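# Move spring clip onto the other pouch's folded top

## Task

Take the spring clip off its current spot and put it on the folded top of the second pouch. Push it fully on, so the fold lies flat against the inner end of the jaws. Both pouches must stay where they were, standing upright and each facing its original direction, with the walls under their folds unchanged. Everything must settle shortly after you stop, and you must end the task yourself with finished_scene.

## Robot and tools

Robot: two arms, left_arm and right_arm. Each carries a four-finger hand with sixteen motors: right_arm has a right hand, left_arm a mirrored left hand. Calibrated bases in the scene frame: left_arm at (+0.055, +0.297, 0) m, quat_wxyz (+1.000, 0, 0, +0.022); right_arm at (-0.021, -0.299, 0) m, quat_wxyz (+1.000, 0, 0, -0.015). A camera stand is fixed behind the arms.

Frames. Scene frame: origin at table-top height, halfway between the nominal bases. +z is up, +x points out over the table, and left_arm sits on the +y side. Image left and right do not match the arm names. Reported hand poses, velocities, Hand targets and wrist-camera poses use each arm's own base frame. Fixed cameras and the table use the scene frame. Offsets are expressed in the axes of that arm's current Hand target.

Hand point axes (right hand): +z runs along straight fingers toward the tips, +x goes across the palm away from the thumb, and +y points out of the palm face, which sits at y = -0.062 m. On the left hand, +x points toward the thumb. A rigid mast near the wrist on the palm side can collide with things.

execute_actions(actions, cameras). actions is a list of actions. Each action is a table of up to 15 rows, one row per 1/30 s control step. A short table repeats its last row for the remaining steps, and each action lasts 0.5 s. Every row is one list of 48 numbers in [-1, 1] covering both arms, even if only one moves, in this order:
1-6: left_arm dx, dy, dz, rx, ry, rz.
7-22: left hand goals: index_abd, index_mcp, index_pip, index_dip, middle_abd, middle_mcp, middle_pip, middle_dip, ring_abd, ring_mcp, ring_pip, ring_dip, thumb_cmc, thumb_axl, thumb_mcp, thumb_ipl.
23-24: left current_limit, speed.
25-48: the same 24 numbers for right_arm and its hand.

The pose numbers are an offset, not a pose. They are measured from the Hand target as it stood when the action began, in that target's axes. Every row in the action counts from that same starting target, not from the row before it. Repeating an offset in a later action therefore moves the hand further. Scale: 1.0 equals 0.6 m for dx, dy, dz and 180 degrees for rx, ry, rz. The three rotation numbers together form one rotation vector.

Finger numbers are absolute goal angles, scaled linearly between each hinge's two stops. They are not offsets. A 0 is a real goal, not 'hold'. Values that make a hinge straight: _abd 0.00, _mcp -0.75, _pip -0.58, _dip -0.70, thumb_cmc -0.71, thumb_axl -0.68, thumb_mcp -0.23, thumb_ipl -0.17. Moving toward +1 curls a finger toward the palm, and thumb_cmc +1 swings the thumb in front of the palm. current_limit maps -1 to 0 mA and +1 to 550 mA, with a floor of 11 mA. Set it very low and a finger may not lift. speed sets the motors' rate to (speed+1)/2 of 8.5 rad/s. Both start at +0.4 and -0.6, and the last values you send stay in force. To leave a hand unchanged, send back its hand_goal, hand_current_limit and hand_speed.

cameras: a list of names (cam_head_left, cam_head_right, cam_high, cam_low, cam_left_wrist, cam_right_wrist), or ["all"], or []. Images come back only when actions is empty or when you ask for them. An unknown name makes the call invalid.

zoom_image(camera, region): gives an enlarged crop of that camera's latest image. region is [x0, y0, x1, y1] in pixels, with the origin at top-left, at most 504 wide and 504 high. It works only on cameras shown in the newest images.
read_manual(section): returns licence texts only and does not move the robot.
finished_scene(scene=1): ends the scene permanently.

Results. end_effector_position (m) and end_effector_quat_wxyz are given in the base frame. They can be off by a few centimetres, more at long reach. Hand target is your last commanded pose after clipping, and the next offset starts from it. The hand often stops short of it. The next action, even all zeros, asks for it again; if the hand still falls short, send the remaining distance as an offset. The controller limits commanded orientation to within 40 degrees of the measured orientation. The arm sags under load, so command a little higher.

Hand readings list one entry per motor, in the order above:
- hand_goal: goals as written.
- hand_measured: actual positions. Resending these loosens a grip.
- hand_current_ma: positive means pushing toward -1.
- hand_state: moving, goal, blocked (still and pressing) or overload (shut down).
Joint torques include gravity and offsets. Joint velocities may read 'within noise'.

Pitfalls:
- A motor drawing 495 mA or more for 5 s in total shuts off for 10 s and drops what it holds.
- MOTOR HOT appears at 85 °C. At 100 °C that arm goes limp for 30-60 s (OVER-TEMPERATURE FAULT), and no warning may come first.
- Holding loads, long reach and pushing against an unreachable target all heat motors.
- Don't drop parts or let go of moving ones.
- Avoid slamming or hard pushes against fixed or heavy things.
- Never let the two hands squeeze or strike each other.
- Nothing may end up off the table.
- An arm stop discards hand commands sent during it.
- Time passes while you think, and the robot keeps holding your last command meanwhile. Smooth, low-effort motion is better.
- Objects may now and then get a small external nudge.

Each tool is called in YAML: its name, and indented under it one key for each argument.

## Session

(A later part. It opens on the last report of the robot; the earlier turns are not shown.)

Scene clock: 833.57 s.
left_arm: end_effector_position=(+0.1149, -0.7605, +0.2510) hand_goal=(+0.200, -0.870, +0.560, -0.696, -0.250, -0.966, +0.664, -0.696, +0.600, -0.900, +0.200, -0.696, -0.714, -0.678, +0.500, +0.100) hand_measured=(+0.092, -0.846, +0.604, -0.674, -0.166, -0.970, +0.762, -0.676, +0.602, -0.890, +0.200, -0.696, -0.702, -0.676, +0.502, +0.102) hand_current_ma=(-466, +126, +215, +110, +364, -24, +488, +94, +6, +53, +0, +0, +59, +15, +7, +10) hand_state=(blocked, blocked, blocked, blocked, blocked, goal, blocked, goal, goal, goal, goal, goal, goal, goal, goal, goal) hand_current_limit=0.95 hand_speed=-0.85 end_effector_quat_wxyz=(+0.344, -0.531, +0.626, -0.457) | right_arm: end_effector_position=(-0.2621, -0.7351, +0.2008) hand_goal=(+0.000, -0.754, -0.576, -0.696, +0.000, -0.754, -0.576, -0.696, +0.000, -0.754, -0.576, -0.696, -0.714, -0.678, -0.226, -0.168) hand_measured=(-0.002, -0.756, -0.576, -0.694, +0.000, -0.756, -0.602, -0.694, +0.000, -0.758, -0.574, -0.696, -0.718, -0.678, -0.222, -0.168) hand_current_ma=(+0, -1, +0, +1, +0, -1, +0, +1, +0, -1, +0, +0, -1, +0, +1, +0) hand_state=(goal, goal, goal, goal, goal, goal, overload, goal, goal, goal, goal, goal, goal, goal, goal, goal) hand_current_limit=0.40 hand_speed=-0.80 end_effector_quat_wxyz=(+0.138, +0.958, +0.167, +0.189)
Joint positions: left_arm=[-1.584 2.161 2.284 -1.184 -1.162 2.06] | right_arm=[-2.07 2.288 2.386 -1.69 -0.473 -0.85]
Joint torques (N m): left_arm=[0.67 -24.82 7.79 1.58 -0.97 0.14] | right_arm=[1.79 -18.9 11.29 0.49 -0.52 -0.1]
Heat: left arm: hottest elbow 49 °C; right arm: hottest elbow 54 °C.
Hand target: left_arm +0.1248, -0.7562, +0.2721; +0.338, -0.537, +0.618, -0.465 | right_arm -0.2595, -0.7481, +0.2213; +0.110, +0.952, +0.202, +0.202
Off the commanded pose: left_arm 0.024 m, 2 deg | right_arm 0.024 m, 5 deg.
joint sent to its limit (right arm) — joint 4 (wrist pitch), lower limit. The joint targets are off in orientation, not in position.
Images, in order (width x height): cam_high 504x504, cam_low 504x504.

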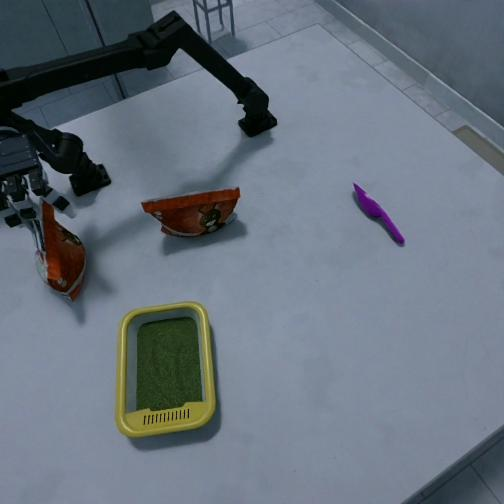

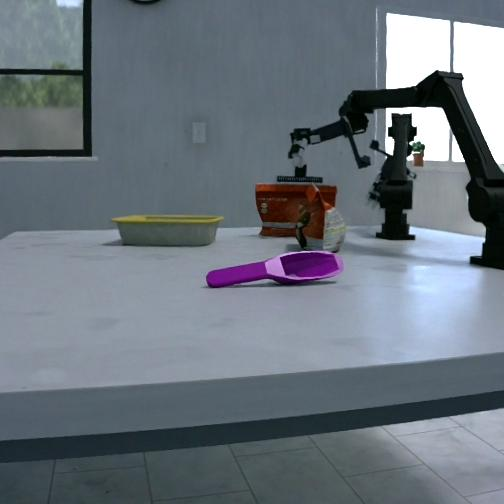

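execute_actions:
  actions:
    - [[-0.0068,-0.0007,0.0101,0,0,0,0.2,-0.87,0.62,-0.696,-0.25,-0.965,0.67,-0.696,0.6,-0.9,0.2,-0.696,-0.714,-0.678,0.5,0.1,0.95,-0.85,0,0,0,0,0,0,0,-0.754,-0.576,-0.696,0,-0.754,-0.576,-0.696,0,-0.754,-0.576,-0.696,-0.714,-0.678,-0.226,-0.168,0.4,-0.8]]
    - [[-0.0068,-0.0007,0.0101,0,0,0,0.2,-0.87,0.635,-0.696,-0.25,-0.965,0.67,-0.696,0.6,-0.9,0.2,-0.696,-0.714,-0.678,0.5,0.1,0.95,-0.85,0,0,0,0,0,0,0,-0.754,-0.576,-0.696,0,-0.754,-0.576,-0.696,0,-0.754,-0.576,-0.696,-0.714,-0.678,-0.226,-0.168,0.4,-0.8]]
  cameras: ["cam_high","cam_low"]

zoom_image:
  camera: "cam_high"
  region: [28, 236, 64, 272]

zoom_image:
  camera: "cam_low"
  region: [268, 160, 328, 200]

Scene clock: 835.70 s.
left_arm: end_effector_position=(+0.1280, -0.7551, +0.2490) hand_goal=(+0.200, -0.870, +0.634, -0.696, -0.250, -0.966, +0.670, -0.696, +0.600, -0.900, +0.200, -0.696, -0.714, -0.678, +0.500, +0.100) hand_measured=(+0.092, -0.846, +0.656, -0.678, -0.166, -0.966, +0.762, -0.676, +0.602, -0.890, +0.200, -0.696, -0.702, -0.676, +0.502, +0.102) hand_current_ma=(-466, +125, +106, +90, +361, -3, +458, +102, +6, +53, +0, +0, +59, +15, +7, +10) hand_state=(blocked, blocked, blocked, goal, blocked, goal, blocked, blocked, goal, goal, goal, goal, goal, goal, goal, goal) hand_current_limit=0.95 hand_speed=-0.85 end_effector_quat_wxyz=(+0.343, -0.533, +0.624, -0.457) | right_arm: end_effector_position=(-0.2621, -0.7351, +0.2008) hand_goal=(+0.000, -0.754, -0.576, -0.696, +0.000, -0.754, -0.576, -0.696, +0.000, -0.754, -0.576, -0.696, -0.714, -0.678, -0.226, -0.168) hand_measured=(-0.002, -0.756, -0.576, -0.694, +0.000, -0.756, -0.602, -0.694, +0.000, -0.758, -0.574, -0.696, -0.718, -0.678, -0.222, -0.168) hand_current_ma=(+0, -1, +0, +1, +0, -1, +0, +1, +0, -1, +0, +0, -1, +0, +1, +0) hand_state=(goal, goal, goal, goal, goal, goal, overload, goal, goal, goal, goal, goal, goal, goal, goal, goal) hand_current_limit=0.40 hand_speed=-0.80 end_effector_quat_wxyz=(+0.138, +0.958, +0.167, +0.189)
Joint positions: left_arm=[-1.565 2.13 2.224 -1.123 -1.154 2.091] | right_arm=[-2.07 2.288 2.386 -1.69 -0.473 -0.85]
Joint torques (N m): left_arm=[0.62 -24.18 7.83 1.66 -0.92 0.18] | right_arm=[1.85 -18.73 11.23 0.34 -0.54 -0.07]
Heat: left arm: hottest elbow 49 °C; right arm: hottest elbow 54 °C.
Hand target: left_arm +0.1377, -0.7509, +0.2682; +0.338, -0.537, +0.617, -0.465 | right_arm -0.2595, -0.7481, +0.2213; +0.110, +0.952, +0.202, +0.202
Off the commanded pose: left_arm 0.022 m, 1 deg | right_arm 0.024 m, 5 deg.
joint sent to its limit (left arm) — joint 6 (wrist roll), upper limit. The joint targets still meet the commanded pose.
joint sent to its limit (right arm) — joint 4 (wrist pitch), lower limit. The joint targets are off in orientation, not in position.
Images, in order (width x height): cam_high 504x504, cam_low 504x504.

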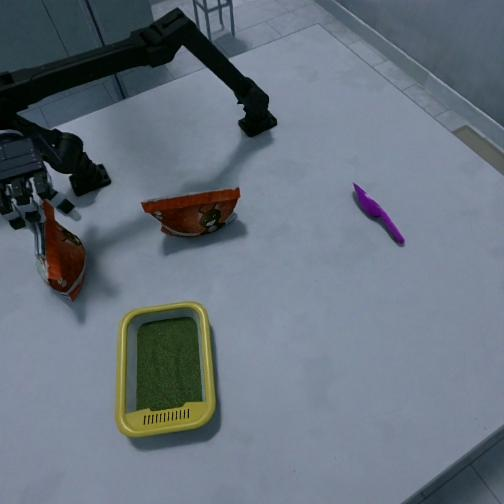

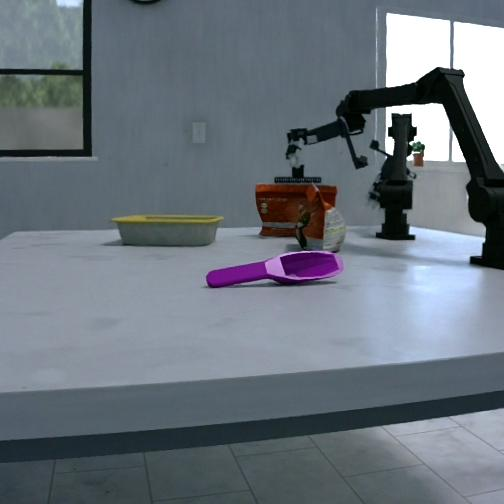

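Scaled by 14.000 from the camera's 504x504 image, which has a finer 720x720 frame.

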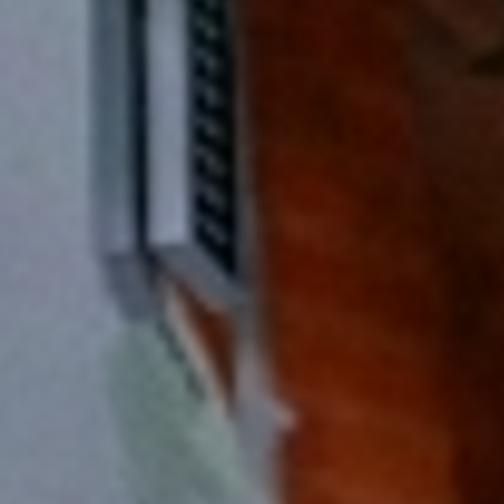

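Scaled by 8.400 from the camera's 504x504 image, which has a finer 720x720 frame.

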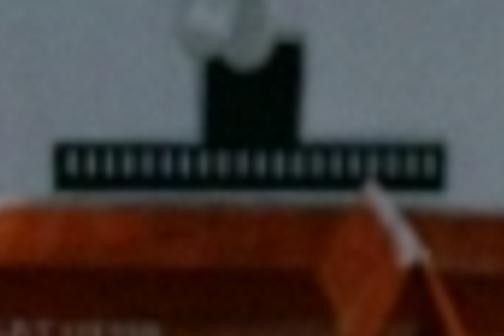

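execute_actions:
  actions:
    - [[0.0075,-0.0021,0.0027,0.0035,-0.0078,0.0138,0.2,-0.87,0.62,-0.696,-0.25,-0.965,0.67,-0.696,0.6,-0.9,0.2,-0.696,-0.714,-0.678,0.5,0.1,0.95,-0.85,0,0,0,0,0,0,0,-0.754,-0.576,-0.696,0,-0.754,-0.576,-0.696,0,-0.754,-0.576,-0.696,-0.714,-0.678,-0.226,-0.168,0.4,-0.8]]
    - [[0.0075,-0.0021,0.0027,0.0035,-0.0078,0.0138,0.2,-0.87,0.605,-0.696,-0.25,-0.965,0.67,-0.696,0.6,-0.9,0.2,-0.696,-0.714,-0.678,0.5,0.1,0.95,-0.85,0,0,0,0,0,0,0,-0.754,-0.576,-0.696,0,-0.754,-0.576,-0.696,0,-0.754,-0.576,-0.696,-0.714,-0.678,-0.226,-0.168,0.4,-0.8]]
  cameras: ["cam_high","cam_low"]

zoom_image:
  camera: "cam_high"
  region: [28, 236, 64, 272]

zoom_image:
  camera: "cam_low"
  region: [268, 160, 328, 200]

Scene clock: 838.03 s.
left_arm: end_effector_position=(+0.1344, -0.7529, +0.2464) hand_goal=(+0.200, -0.870, +0.604, -0.696, -0.250, -0.966, +0.670, -0.696, +0.600, -0.900, +0.200, -0.696, -0.714, -0.678, +0.500, +0.100) hand_measured=(+0.092, -0.846, +0.656, -0.678, -0.168, -0.966, +0.762, -0.676, +0.602, -0.890, +0.200, -0.696, -0.702, -0.676, +0.502, +0.102) hand_current_ma=(-466, +125, +254, +90, +360, -3, +455, +103, +6, +53, +0, +0, +59, +15, +7, +10) hand_state=(blocked, blocked, blocked, goal, blocked, goal, blocked, blocked, goal, goal, goal, goal, goal, goal, goal, goal) hand_current_limit=0.95 hand_speed=-0.85 end_effector_quat_wxyz=(+0.386, -0.513, +0.633, -0.432) | right_arm: end_effector_position=(-0.2621, -0.7351, +0.2008) hand_goal=(+0.000, -0.754, -0.576, -0.696, +0.000, -0.754, -0.576, -0.696, +0.000, -0.754, -0.576, -0.696, -0.714, -0.678, -0.226, -0.168) hand_measured=(-0.002, -0.756, -0.576, -0.694, +0.000, -0.756, -0.602, -0.694, +0.000, -0.758, -0.574, -0.696, -0.718, -0.678, -0.222, -0.168) hand_current_ma=(+0, -1, +0, +1, +0, -1, +0, +1, +0, -1, +0, +0, -1, +0, +1, +0) hand_state=(goal, goal, goal, goal, goal, goal, overload, goal, goal, goal, goal, goal, goal, goal, goal, goal) hand_current_limit=0.40 hand_speed=-0.80 end_effector_quat_wxyz=(+0.138, +0.958, +0.167, +0.189)
Joint positions: left_arm=[-1.565 2.216 2.372 -1.283 -1.198 2.091] | right_arm=[-2.07 2.288 2.386 -1.69 -0.473 -0.85]
Joint torques (N m): left_arm=[0.26 -22.01 13.29 0.47 -1.15 0.15] | right_arm=[2.32 -19.25 11.15 0.44 -0.52 -0.09]
Heat: left arm: hottest elbow 49 °C; right arm: hottest elbow 54 °C.
Hand target: left_arm +0.1398, -0.7604, +0.2699; +0.379, -0.517, +0.626, -0.444 | right_arm -0.2595, -0.7481, +0.2213; +0.110, +0.952, +0.202, +0.202
Off the commanded pose: left_arm 0.025 m, 2 deg | right_arm 0.024 m, 5 deg.
joint sent to its limit (left arm) — joint 6 (wrist roll), upper limit. The joint targets still meet the commanded pose.
joint sent to its limit (right arm) — joint 4 (wrist pitch), lower limit. The joint targets are off in orientation, not in position.
Images, in order (width x height): cam_high 504x504, cam_low 504x504.

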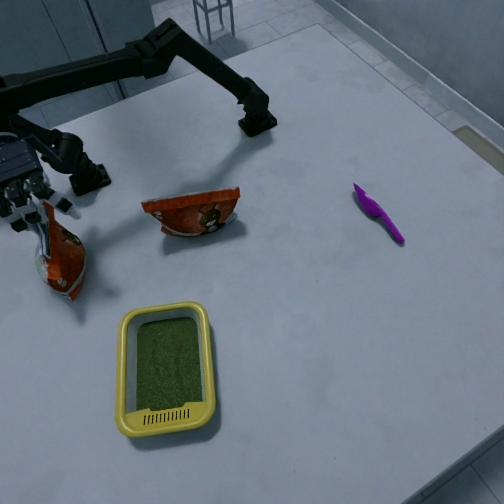

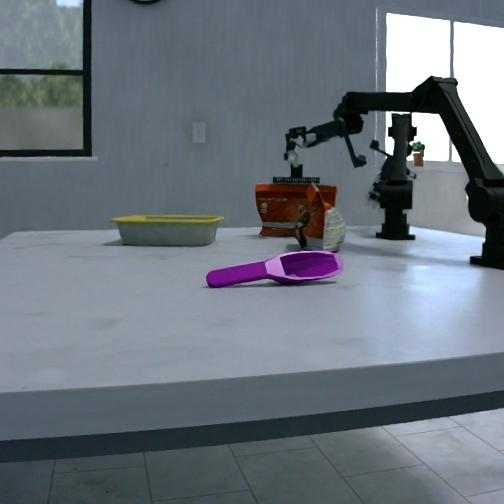

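Scaled by 14.000 from the camera's 504x504 image, which has a finer 720x720 frame.

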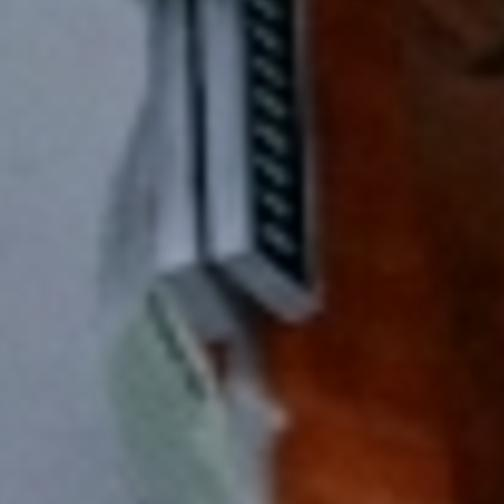

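Scaled by 8.400 from the camera's 504x504 image, which has a finer 720x720 frame.

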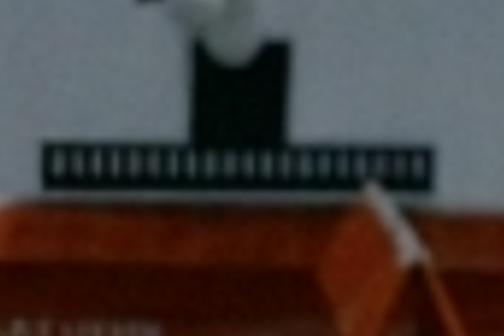

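zoom_image:
  camera: "cam_high"
  region: [36, 246, 54, 264]

Scaled by 28.000 from the camera's 504x504 image, which has a finer 720x720 frame.

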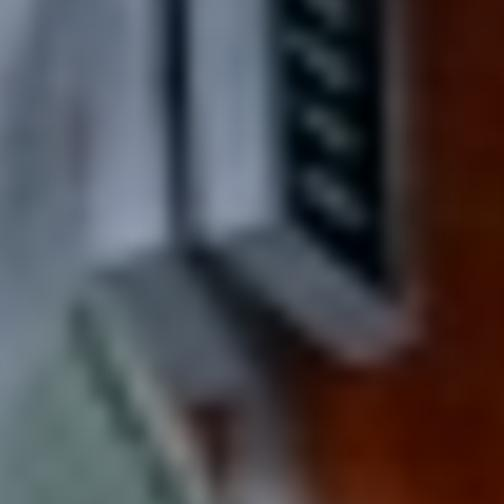

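execute_actions:
  actions:
    - [[0,0,0,0,0,0,0.2,-0.87,0.575,-0.696,-0.26,-0.965,0.655,-0.696,0.6,-0.9,0.2,-0.696,-0.714,-0.678,0.5,0.1,0.98,-0.85,0,0,0,0,0,0,0,-0.754,-0.576,-0.696,0,-0.754,-0.576,-0.696,0,-0.754,-0.576,-0.696,-0.714,-0.678,-0.226,-0.168,0.4,-0.8]]
    - [[0,0,0,0,0,0,0.2,-0.87,0.575,-0.696,-0.26,-0.965,0.67,-0.696,0.6,-0.9,0.2,-0.696,-0.714,-0.678,0.5,0.1,0.95,-0.85,0,0,0,0,0,0,0,-0.754,-0.576,-0.696,0,-0.754,-0.576,-0.696,0,-0.754,-0.576,-0.696,-0.714,-0.678,-0.226,-0.168,0.4,-0.8]]
  cameras: ["cam_high","cam_low"]

zoom_image:
  camera: "cam_high"
  region: [28, 236, 64, 272]

zoom_image:
  camera: "cam_high"
  region: [36, 246, 54, 264]

Scene clock: 839.70 s.
left_arm: end_effector_position=(+0.1344, -0.7524, +0.2462) hand_goal=(+0.200, -0.870, +0.574, -0.696, -0.260, -0.966, +0.670, -0.696, +0.600, -0.900, +0.200, -0.696, -0.714, -0.678, +0.500, +0.100) hand_measured=(+0.092, -0.846, +0.636, -0.678, -0.172, -0.966, +0.750, -0.676, +0.602, -0.890, +0.200, -0.696, -0.702, -0.676, +0.502, +0.102) hand_current_ma=(-466, +125, +307, +91, +384, -5, +393, +103, +6, +53, +0, +0, +59, +15, +7, +10) hand_state=(blocked, blocked, blocked, goal, blocked, goal, blocked, blocked, goal, goal, goal, goal, goal, goal, goal, goal) hand_current_limit=0.95 hand_speed=-0.85 end_effector_quat_wxyz=(+0.387, -0.513, +0.634, -0.431) | right_arm: end_effector_position=(-0.2621, -0.7351, +0.2008) hand_goal=(+0.000, -0.754, -0.576, -0.696, +0.000, -0.754, -0.576, -0.696, +0.000, -0.754, -0.576, -0.696, -0.714, -0.678, -0.226, -0.168) hand_measured=(-0.002, -0.756, -0.576, -0.694, +0.000, -0.756, -0.602, -0.694, +0.000, -0.758, -0.574, -0.696, -0.718, -0.678, -0.222, -0.168) hand_current_ma=(+0, -1, +0, +1, +0, -1, +0, +1, +0, -1, +0, +0, -1, +0, +1, +0) hand_state=(goal, goal, goal, goal, goal, goal, overload, goal, goal, goal, goal, goal, goal, goal, goal, goal) hand_current_limit=0.40 hand_speed=-0.80 end_effector_quat_wxyz=(+0.138, +0.958, +0.167, +0.189)
Joint positions: left_arm=[-1.565 2.216 2.372 -1.286 -1.198 2.091] | right_arm=[-2.07 2.288 2.386 -1.69 -0.473 -0.85]
Joint torques (N m): left_arm=[0.21 -22.18 13.49 0.43 -1.14 0.17] | right_arm=[1.79 -18.32 11.26 0.38 -0.55 -0.07]
Heat: left arm: hottest elbow 49 °C; right arm: hottest elbow 54 °C.
Hand target: left_arm +0.1398, -0.7604, +0.2699; +0.379, -0.517, +0.627, -0.444 | right_arm -0.2595, -0.7481, +0.2213; +0.110, +0.952, +0.202, +0.202
Off the commanded pose: left_arm 0.026 m, 2 deg | right_arm 0.024 m, 5 deg.
joint sent to its limit (left arm) — joint 6 (wrist roll), upper limit. The joint targets still meet the commanded pose.
joint sent to its limit (right arm) — joint 4 (wrist pitch), lower limit. The joint targets are off in orientation, not in position.
Images, in order (width x height): cam_high 504x504, cam_low 504x504.

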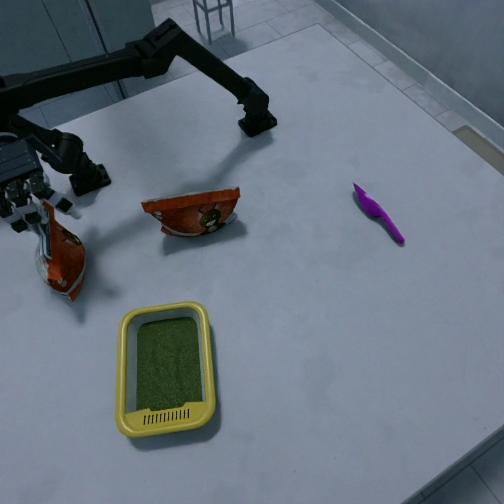

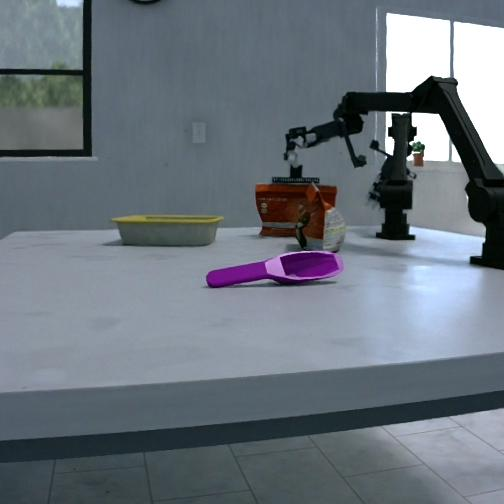

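Scaled by 14.000 from the camera's 504x504 image, which has a finer 720x720 frame.

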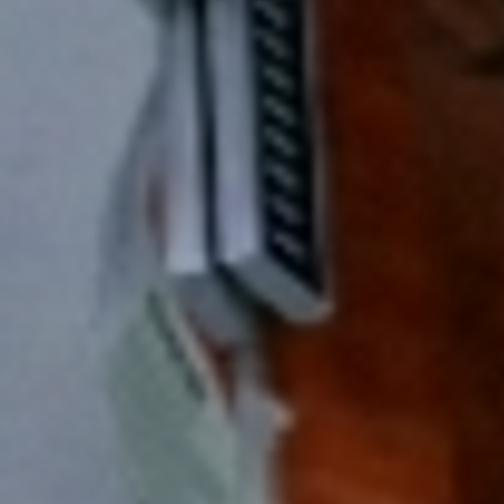

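Scaled by 28.000 from the camera's 504x504 image, which has a finer 720x720 frame.

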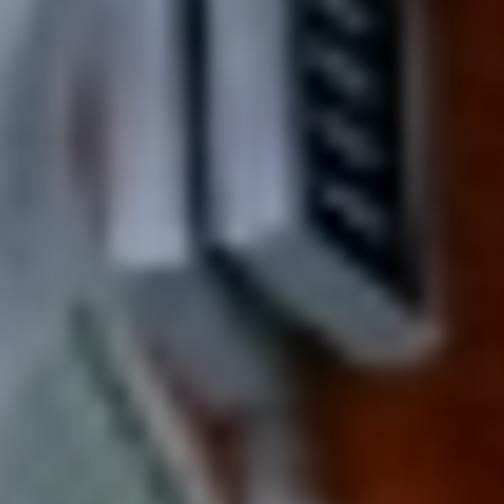

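execute_actions:
  actions:
    - [[0.0114,-0.0016,-0.0008,0,-0.004,-0.0013,0.2,-0.87,0.575,-0.696,-0.26,-0.965,0.67,-0.696,0.6,-0.9,0.2,-0.696,-0.714,-0.678,0.5,0.1,0.95,-0.85,0,0,0,0,0,0,0,-0.754,-0.576,-0.696,0,-0.754,-0.576,-0.696,0,-0.754,-0.576,-0.696,-0.714,-0.678,-0.226,-0.168,0.4,-0.8]]
    - [[0.0114,-0.0016,-0.0008,0,-0.004,-0.0013,0.2,-0.87,0.575,-0.696,-0.26,-0.965,0.67,-0.696,0.6,-0.9,0.2,-0.696,-0.714,-0.678,0.5,0.1,0.95,-0.85,0,0,0,0,0,0,0,-0.754,-0.576,-0.696,0,-0.754,-0.576,-0.696,0,-0.754,-0.576,-0.696,-0.714,-0.678,-0.226,-0.168,0.4,-0.8]]
  cameras: ["cam_high","cam_low"]

zoom_image:
  camera: "cam_high"
  region: [28, 236, 64, 272]

zoom_image:
  camera: "cam_low"
  region: [268, 160, 328, 200]

Scene clock: 841.67 s.
left_arm: end_effector_position=(+0.1355, -0.7652, +0.2476) hand_goal=(+0.200, -0.870, +0.574, -0.696, -0.260, -0.966, +0.670, -0.696, +0.600, -0.900, +0.200, -0.696, -0.714, -0.678, +0.500, +0.100) hand_measured=(+0.092, -0.846, +0.634, -0.678, -0.172, -0.968, +0.750, -0.676, +0.602, -0.890, +0.200, -0.696, -0.702, -0.676, +0.502, +0.102) hand_current_ma=(-466, +125, +299, +91, +384, -5, +393, +103, +6, +53, +0, +0, +59, +15, +7, +10) hand_state=(blocked, blocked, blocked, goal, blocked, goal, blocked, blocked, goal, goal, goal, goal, goal, goal, goal, goal) hand_current_limit=0.95 hand_speed=-0.85 end_effector_quat_wxyz=(+0.396, -0.508, +0.637, -0.423) | right_arm: end_effector_position=(-0.2621, -0.7351, +0.2008) hand_goal=(+0.000, -0.754, -0.576, -0.696, +0.000, -0.754, -0.576, -0.696, +0.000, -0.754, -0.576, -0.696, -0.714, -0.678, -0.226, -0.168) hand_measured=(-0.002, -0.756, -0.576, -0.694, +0.000, -0.756, -0.602, -0.694, +0.000, -0.758, -0.574, -0.696, -0.718, -0.678, -0.222, -0.168) hand_current_ma=(+0, -1, +0, +1, +0, -1, +0, +1, +0, -1, +0, +0, -1, +0, +1, +0) hand_state=(goal, goal, goal, goal, goal, goal, overload, goal, goal, goal, goal, goal, goal, goal, goal, goal) hand_current_limit=0.40 hand_speed=-0.80 end_effector_quat_wxyz=(+0.138, +0.958, +0.167, +0.189)
Joint positions: left_arm=[-1.565 2.326 2.576 -1.415 -1.205 2.082] | right_arm=[-2.07 2.288 2.386 -1.69 -0.473 -0.85]
Joint torques (N m): left_arm=[-0.21 -23.12 12.94 0.44 -1.33 -0.13] | right_arm=[1.85 -18.37 11.14 0.39 -0.53 -0.1]
Heat: left arm: hottest elbow 50 °C; right arm: hottest elbow 54 °C.
Hand target: left_arm +0.1371, -0.7738, +0.2719; +0.385, -0.525, +0.620, -0.439 | right_arm -0.2595, -0.7481, +0.2213; +0.110, +0.952, +0.202, +0.202
Off the commanded pose: left_arm 0.026 m, 4 deg | right_arm 0.024 m, 5 deg.
joint sent to its limit (right arm) — joint 4 (wrist pitch), lower limit. The joint targets are off in orientation, not in position.
Images, in order (width x height): cam_high 504x504, cam_low 504x504.

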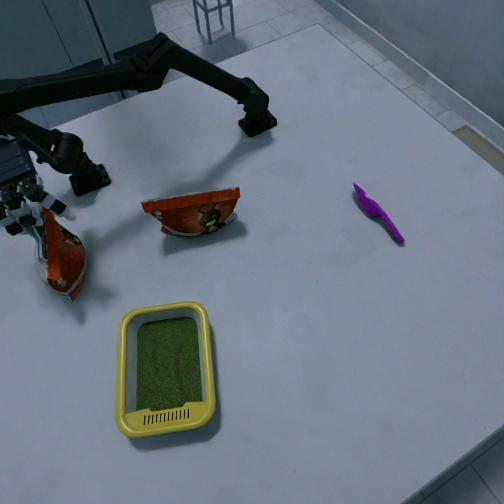

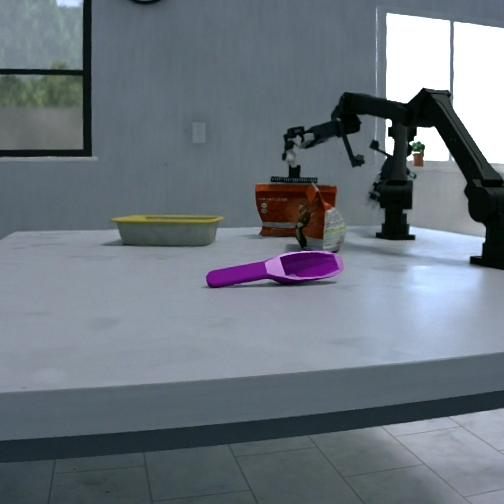

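Scaled by 14.000 from the camera's 504x504 image, which has a finer 720x720 frame.

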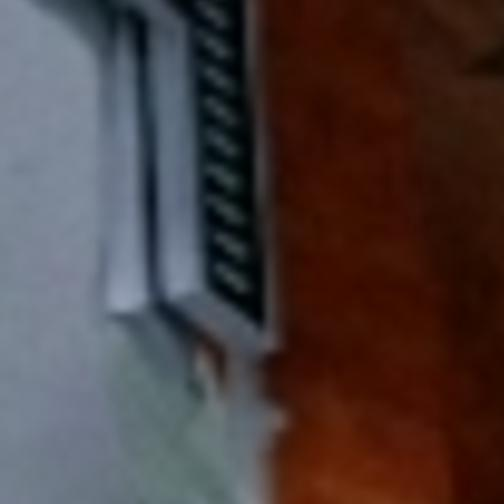

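Scaled by 8.400 from the camera's 504x504 image, which has a finer 720x720 frame.

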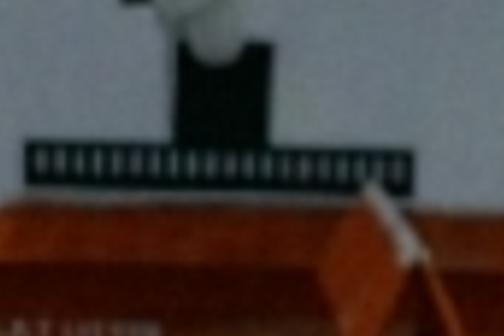

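execute_actions:
  actions: []
  cameras: ["cam_high","cam_low","cam_head_left"]

zoom_image:
  camera: "cam_high"
  region: [28, 236, 64, 272]

zoom_image:
  camera: "cam_low"
  region: [268, 160, 328, 200]

zoom_image:
  camera: "cam_high"
  region: [20, 190, 92, 290]

Scene clock: 842.50 s.
left_arm: end_effector_position=(+0.1355, -0.7652, +0.2476) hand_goal=(+0.200, -0.870, +0.574, -0.696, -0.260, -0.966, +0.670, -0.696, +0.600, -0.900, +0.200, -0.696, -0.714, -0.678, +0.500, +0.100) hand_measured=(+0.092, -0.846, +0.634, -0.678, -0.172, -0.968, +0.750, -0.676, +0.602, -0.890, +0.200, -0.696, -0.702, -0.676, +0.502, +0.102) hand_current_ma=(-466, +125, +299, +91, +384, -5, +393, +103, +6, +53, +0, +0, +59, +15, +7, +10) hand_state=(blocked, blocked, blocked, goal, blocked, goal, blocked, blocked, goal, goal, goal, goal, goal, goal, goal, goal) hand_current_limit=0.95 hand_speed=-0.85 end_effector_quat_wxyz=(+0.396, -0.508, +0.637, -0.423) | right_arm: end_effector_position=(-0.2621, -0.7351, +0.2008) hand_goal=(+0.000, -0.754, -0.576, -0.696, +0.000, -0.754, -0.576, -0.696, +0.000, -0.754, -0.576, -0.696, -0.714, -0.678, -0.226, -0.168) hand_measured=(-0.002, -0.756, -0.576, -0.694, +0.000, -0.756, -0.602, -0.694, +0.000, -0.758, -0.574, -0.696, -0.718, -0.678, -0.222, -0.168) hand_current_ma=(+0, -1, +0, +1, +0, -1, +0, +1, +0, -1, +0, +0, -1, +0, +1, +0) hand_state=(goal, goal, goal, goal, goal, goal, overload, goal, goal, goal, goal, goal, goal, goal, goal, goal) hand_current_limit=0.40 hand_speed=-0.80 end_effector_quat_wxyz=(+0.138, +0.958, +0.167, +0.189)
Joint positions: left_arm=[-1.565 2.326 2.576 -1.415 -1.205 2.082] | right_arm=[-2.07 2.288 2.386 -1.69 -0.473 -0.85]
Joint velocities: within noise
Joint torques (N m): left_arm=[-0.15 -23.12 13.01 0.4 -1.33 -0.14] | right_arm=[1.96 -18.14 11.29 0.4 -0.53 -0.1]
Heat: left arm: hottest elbow 50 °C; right arm: hottest elbow 54 °C.
Hand target: left_arm +0.1371, -0.7738, +0.2718; +0.385, -0.525, +0.620, -0.439 | right_arm -0.2595, -0.7481, +0.2213; +0.110, +0.952, +0.202, +0.202
Off the commanded pose: left_arm 0.026 m, 4 deg | right_arm 0.024 m, 5 deg.
Images, in order (width x height): cam_head_left 504x504, cam_high 504x504, cam_low 504x504.

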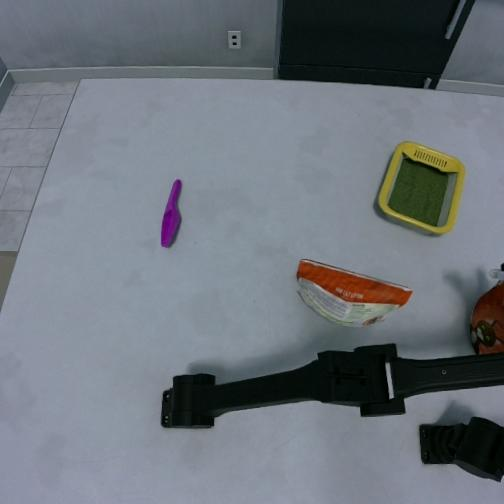

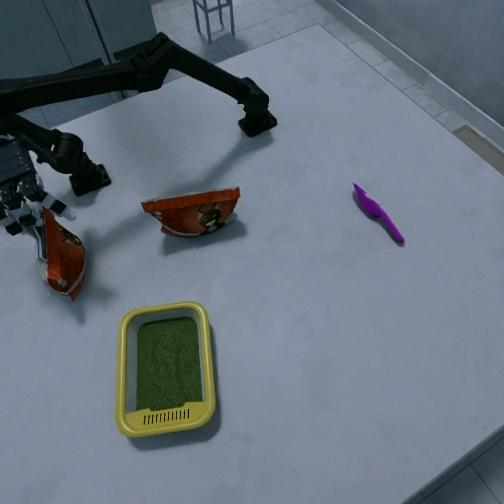

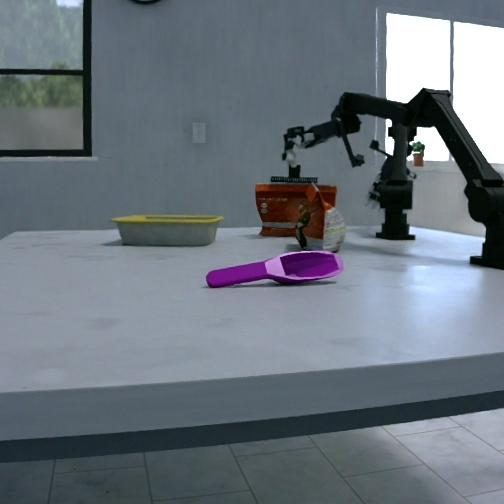

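Scaled by 14.000 from the camera's 504x504 image, which has a finer 720x720 frame.

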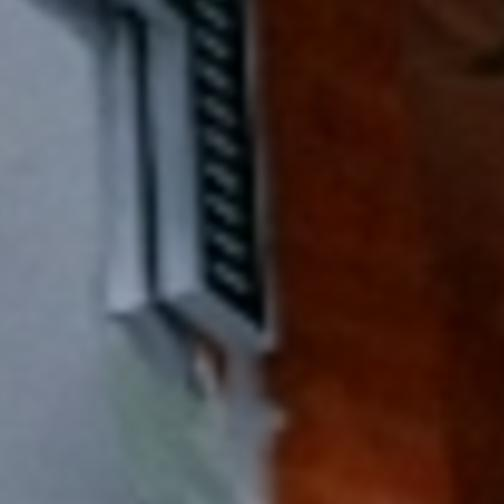

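Scaled by 8.400 from the camera's 504x504 image, which has a finer 720x720 frame.

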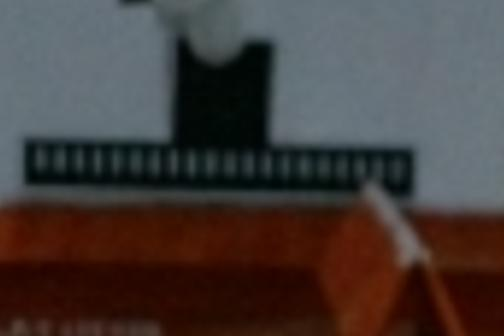

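Scaled by 5.040 from the camera's 504x504 image, which has a finer 720x720 frame.

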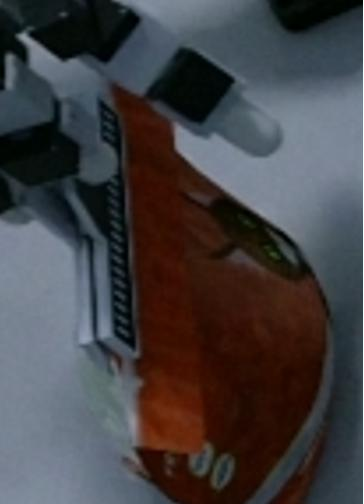

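zoom_image:
  camera: "cam_high"
  region: [36, 254, 56, 284]

zoom_image:
  camera: "cam_high"
  region: [34, 248, 54, 268]

Scaled by 16.800 from the camera's 504x504 image, which has a finer 720x720 frame.

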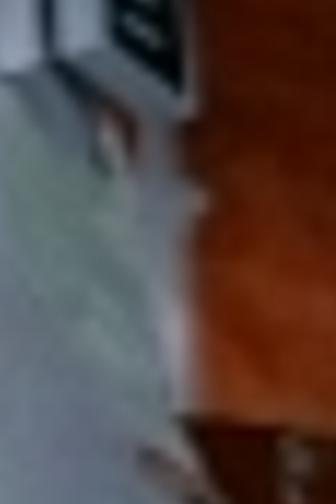

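Scaled by 25.200 from the camera's 504x504 image, which has a finer 720x720 frame.

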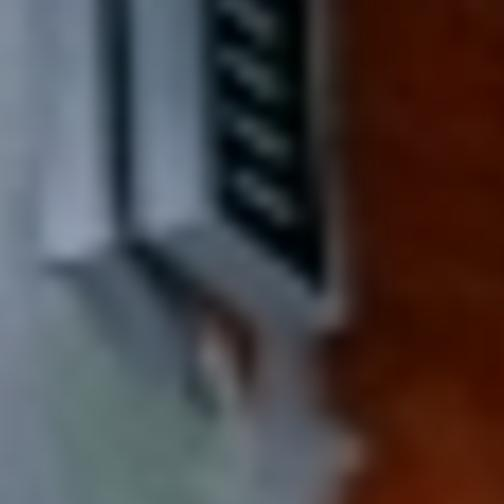

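execute_actions:
  actions:
    - [[-0.00395,0.00373,-0.01088,0,0,0,0.2,-0.87,0.56,-0.696,-0.275,-0.965,0.66,-0.696,0.6,-0.9,0.2,-0.696,-0.714,-0.678,0.5,0.1,0.95,-0.85,0,0,0,0,0,0,0,-0.754,-0.576,-0.696,0,-0.754,-0.576,-0.696,0,-0.754,-0.576,-0.696,-0.714,-0.678,-0.226,-0.168,0.4,-0.8]]
  cameras: ["cam_high","cam_low"]

zoom_image:
  camera: "cam_high"
  region: [34, 248, 54, 268]

zoom_image:
  camera: "cam_low"
  region: [268, 160, 328, 200]

Scene clock: 844.97 s.
left_arm: end_effector_position=(+0.1358, -0.7610, +0.2497) hand_goal=(+0.200, -0.870, +0.560, -0.696, -0.276, -0.966, +0.660, -0.696, +0.600, -0.900, +0.200, -0.696, -0.714, -0.678, +0.500, +0.100) hand_measured=(+0.092, -0.846, +0.622, -0.678, -0.178, -0.968, +0.750, -0.676, +0.602, -0.890, +0.200, -0.696, -0.702, -0.676, +0.502, +0.102) hand_current_ma=(-466, +125, +303, +91, +425, -12, +443, +103, +6, +53, +0, +0, +59, +15, +7, +10) hand_state=(blocked, blocked, blocked, goal, blocked, goal, blocked, blocked, goal, goal, goal, goal, goal, goal, goal, goal) hand_current_limit=0.95 hand_speed=-0.85 end_effector_quat_wxyz=(+0.399, -0.512, +0.634, -0.420) | right_arm: end_effector_position=(-0.2621, -0.7351, +0.2008) hand_goal=(+0.000, -0.754, -0.576, -0.696, +0.000, -0.754, -0.576, -0.696, +0.000, -0.754, -0.576, -0.696, -0.714, -0.678, -0.226, -0.168) hand_measured=(-0.002, -0.756, -0.576, -0.694, +0.000, -0.756, -0.602, -0.694, +0.000, -0.758, -0.574, -0.696, -0.718, -0.678, -0.222, -0.168) hand_current_ma=(+0, -1, +0, +1, +0, -1, +0, +1, +0, -1, +0, +0, -1, +0, +1, +0) hand_state=(goal, goal, goal, goal, goal, goal, overload, goal, goal, goal, goal, goal, goal, goal, goal, goal) hand_current_limit=0.40 hand_speed=-0.80 end_effector_quat_wxyz=(+0.138, +0.958, +0.167, +0.189)
Joint positions: left_arm=[-1.565 2.33 2.592 -1.46 -1.209 2.047] | right_arm=[-2.07 2.288 2.386 -1.69 -0.473 -0.85]
Joint torques (N m): left_arm=[-0.85 -23.41 12.89 0.36 -1.34 -0.16] | right_arm=[1.9 -18.14 11.3 0.49 -0.53 -0.11]
Heat: left arm: hottest elbow 50 °C; right arm: hottest elbow 54 °C.
Hand target: left_arm +0.1306, -0.7704, +0.2718; +0.385, -0.525, +0.620, -0.439 | right_arm -0.2595, -0.7481, +0.2213; +0.110, +0.952, +0.202, +0.202
Off the commanded pose: left_arm 0.025 m, 3 deg | right_arm 0.024 m, 5 deg.
joint sent to its limit (right arm) — joint 4 (wrist pitch), lower limit. The joint targets are off in orientation, not in position.
Images, in order (width x height): cam_high 504x504, cam_low 504x504.

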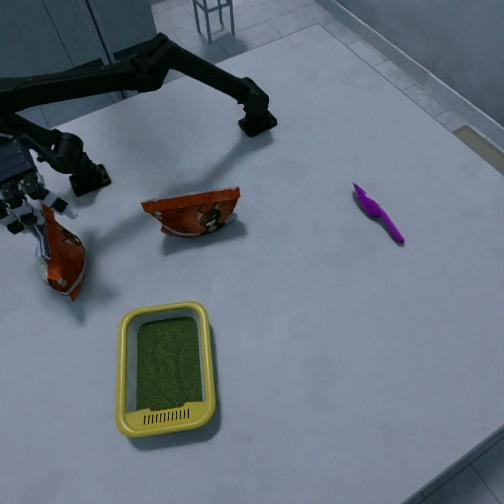

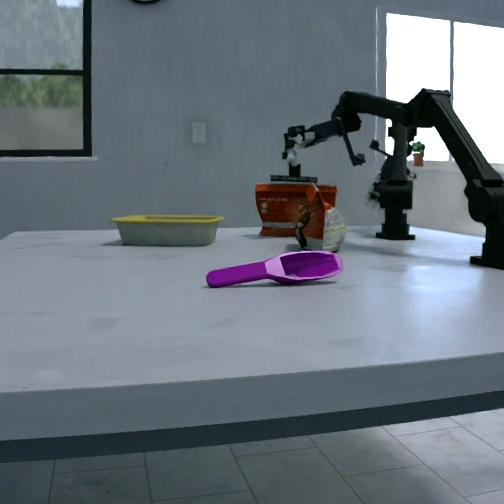

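Scaled by 25.200 from the camera's 504x504 image, which has a finer 720x720 frame.

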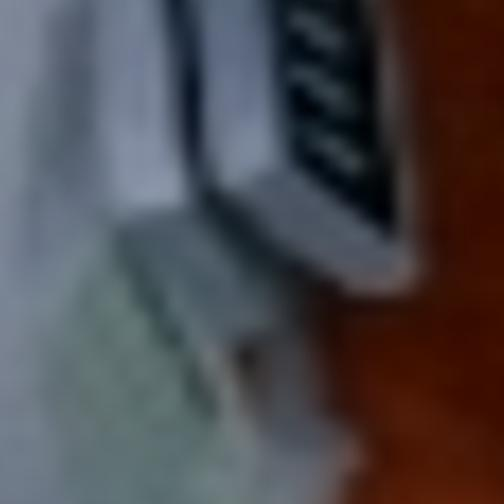

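Scaled by 8.400 from the camera's 504x504 image, which has a finer 720x720 frame.

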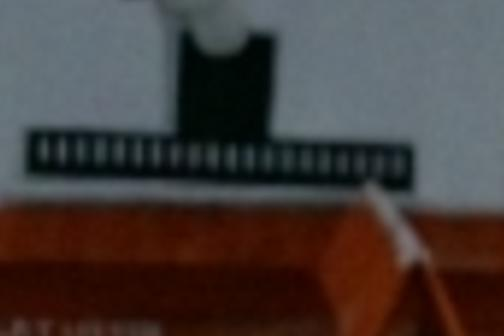

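zoom_image:
  camera: "cam_high"
  region: [28, 236, 64, 272]

zoom_image:
  camera: "cam_high"
  region: [20, 190, 92, 290]

Scaled by 14.000 from the camera's 504x504 image, which has a finer 720x720 frame.

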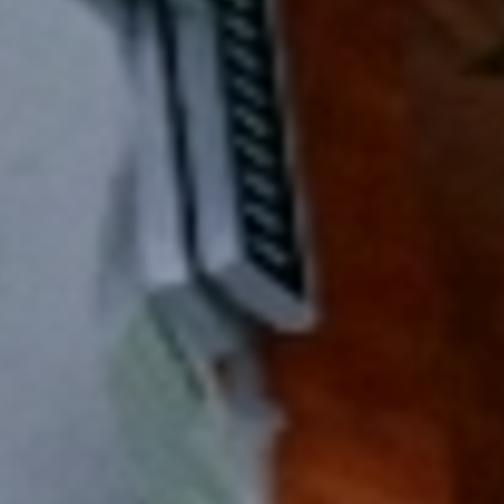

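Scaled by 5.040 from the camera's 504x504 image, which has a finer 720x720 frame.

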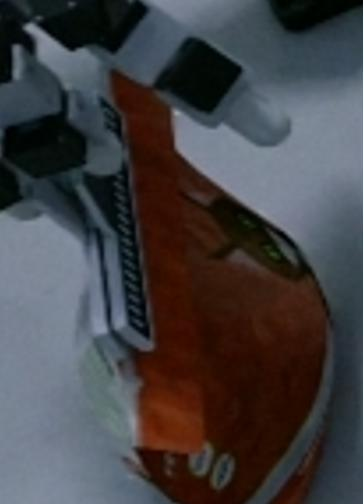

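execute_actions:
  actions:
    - [[0.0066,0,-0.0003,-0.0043,0.0080,0.0027,0.2,-0.87,0.56,-0.696,-0.275,-0.965,0.66,-0.696,0.6,-0.9,0.2,-0.696,-0.714,-0.678,0.5,0.1,0.95,-0.85,0,0,0,0,0,0,0,-0.754,-0.576,-0.696,0,-0.754,-0.576,-0.696,0,-0.754,-0.576,-0.696,-0.714,-0.678,-0.226,-0.168,0.4,-0.8]]
  cameras: ["cam_high","cam_low"]

zoom_image:
  camera: "cam_high"
  region: [34, 248, 54, 268]

zoom_image:
  camera: "cam_low"
  region: [268, 160, 328, 200]

zoom_image:
  camera: "cam_high"
  region: [28, 236, 64, 272]

Scene clock: 847.10 s.
left_arm: end_effector_position=(+0.1335, -0.7655, +0.2481) hand_goal=(+0.200, -0.870, +0.560, -0.696, -0.276, -0.966, +0.660, -0.696, +0.600, -0.900, +0.200, -0.696, -0.714, -0.678, +0.500, +0.100) hand_measured=(+0.092, -0.846, +0.620, -0.678, -0.178, -0.968, +0.750, -0.676, +0.602, -0.890, +0.200, -0.696, -0.702, -0.676, +0.502, +0.102) hand_current_ma=(-466, +125, +299, +91, +425, -13, +443, +103, +6, +53, +0, +0, +59, +15, +7, +10) hand_state=(blocked, blocked, blocked, goal, blocked, goal, blocked, blocked, goal, goal, goal, goal, goal, goal, goal, goal) hand_current_limit=0.95 hand_speed=-0.85 end_effector_quat_wxyz=(+0.390, -0.513, +0.638, -0.421) | right_arm: end_effector_position=(-0.2621, -0.7351, +0.2008) hand_goal=(+0.000, -0.754, -0.576, -0.696, +0.000, -0.754, -0.576, -0.696, +0.000, -0.754, -0.576, -0.696, -0.714, -0.678, -0.226, -0.168) hand_measured=(-0.002, -0.756, -0.576, -0.694, +0.000, -0.756, -0.602, -0.694, +0.000, -0.758, -0.574, -0.696, -0.718, -0.678, -0.222, -0.168) hand_current_ma=(+0, -1, +0, +1, +0, -1, +0, +1, +0, -1, +0, +0, -1, +0, +1, +0) hand_state=(goal, goal, goal, goal, goal, goal, overload, goal, goal, goal, goal, goal, goal, goal, goal, goal) hand_current_limit=0.40 hand_speed=-0.80 end_effector_quat_wxyz=(+0.138, +0.958, +0.167, +0.189)
Joint positions: left_arm=[-1.565 2.331 2.592 -1.436 -1.193 2.065] | right_arm=[-2.07 2.288 2.386 -1.69 -0.473 -0.85]
Joint torques (N m): left_arm=[-0.56 -23.88 11.74 1.44 -1.04 0.15] | right_arm=[2.55 -18.55 11.25 0.44 -0.52 -0.1]
Heat: left arm: hottest elbow 50 °C; right arm: hottest elbow 54 °C.
Hand target: left_arm +0.1299, -0.7743, +0.2720; +0.375, -0.519, +0.630, -0.439 | right_arm -0.2595, -0.7481, +0.2213; +0.110, +0.952, +0.202, +0.202
Off the commanded pose: left_arm 0.025 m, 3 deg | right_arm 0.024 m, 5 deg.
joint sent to its limit (right arm) — joint 4 (wrist pitch), lower limit. The joint targets are off in orientation, not in position.
Images, in order (width x height): cam_high 504x504, cam_low 504x504.

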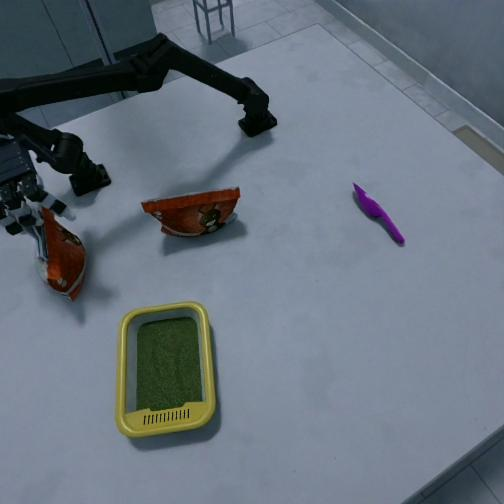

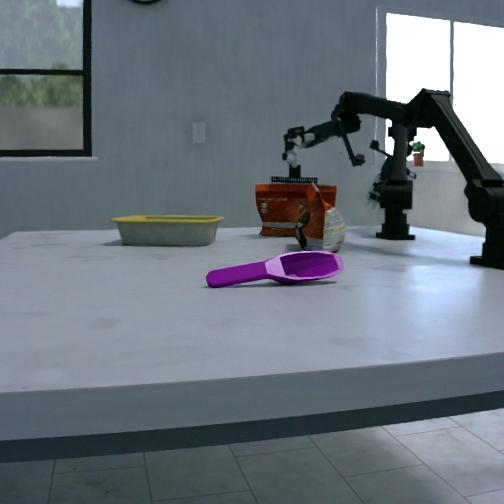

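Scaled by 25.200 from the camera's 504x504 image, which has a finer 720x720 frame.

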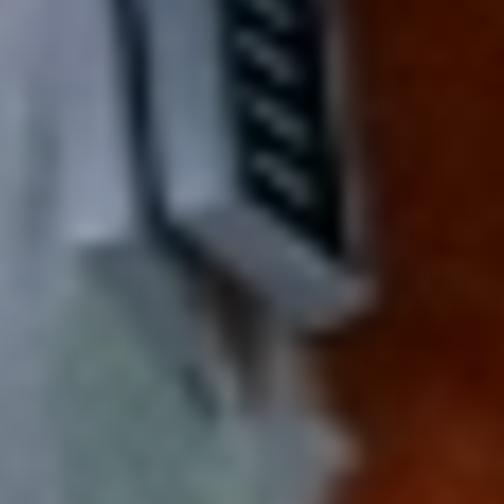

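Scaled by 8.400 from the camera's 504x504 image, which has a finer 720x720 frame.

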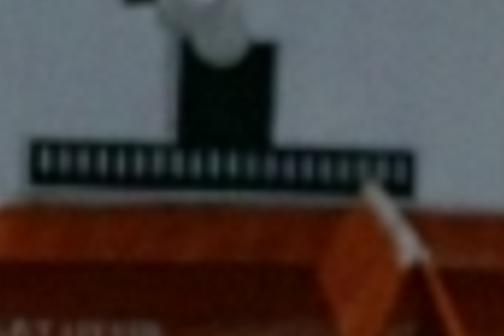

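Scaled by 14.000 from the camera's 504x504 image, which has a finer 720x720 frame.

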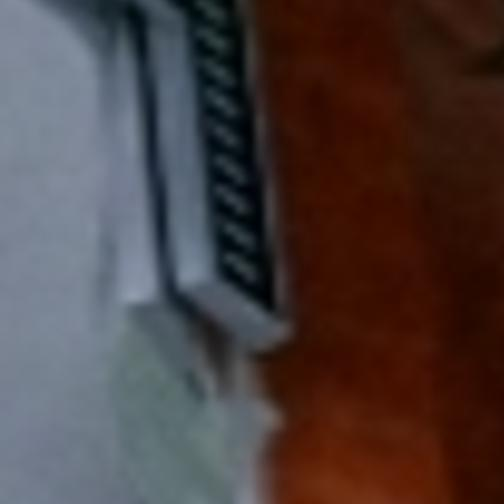

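zoom_image:
  camera: "cam_high"
  region: [26, 196, 62, 232]

zoom_image:
  camera: "cam_high"
  region: [26, 216, 62, 252]

Scaled by 14.000 from the camera's 504x504 image, which has a finer 720x720 frame.

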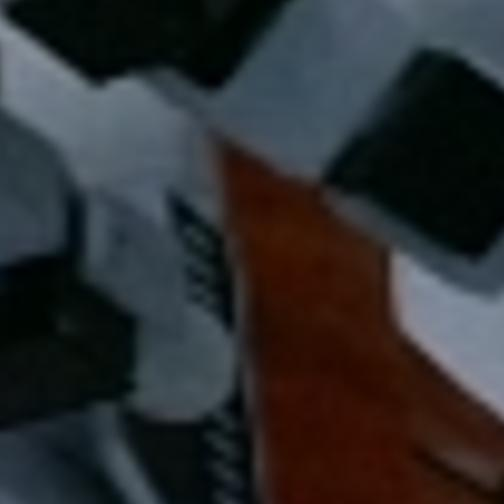

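Scaled by 14.000 from the camera's 504x504 image, which has a finer 720x720 frame.

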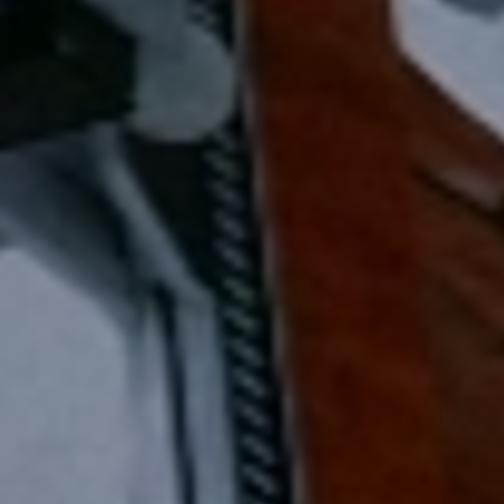

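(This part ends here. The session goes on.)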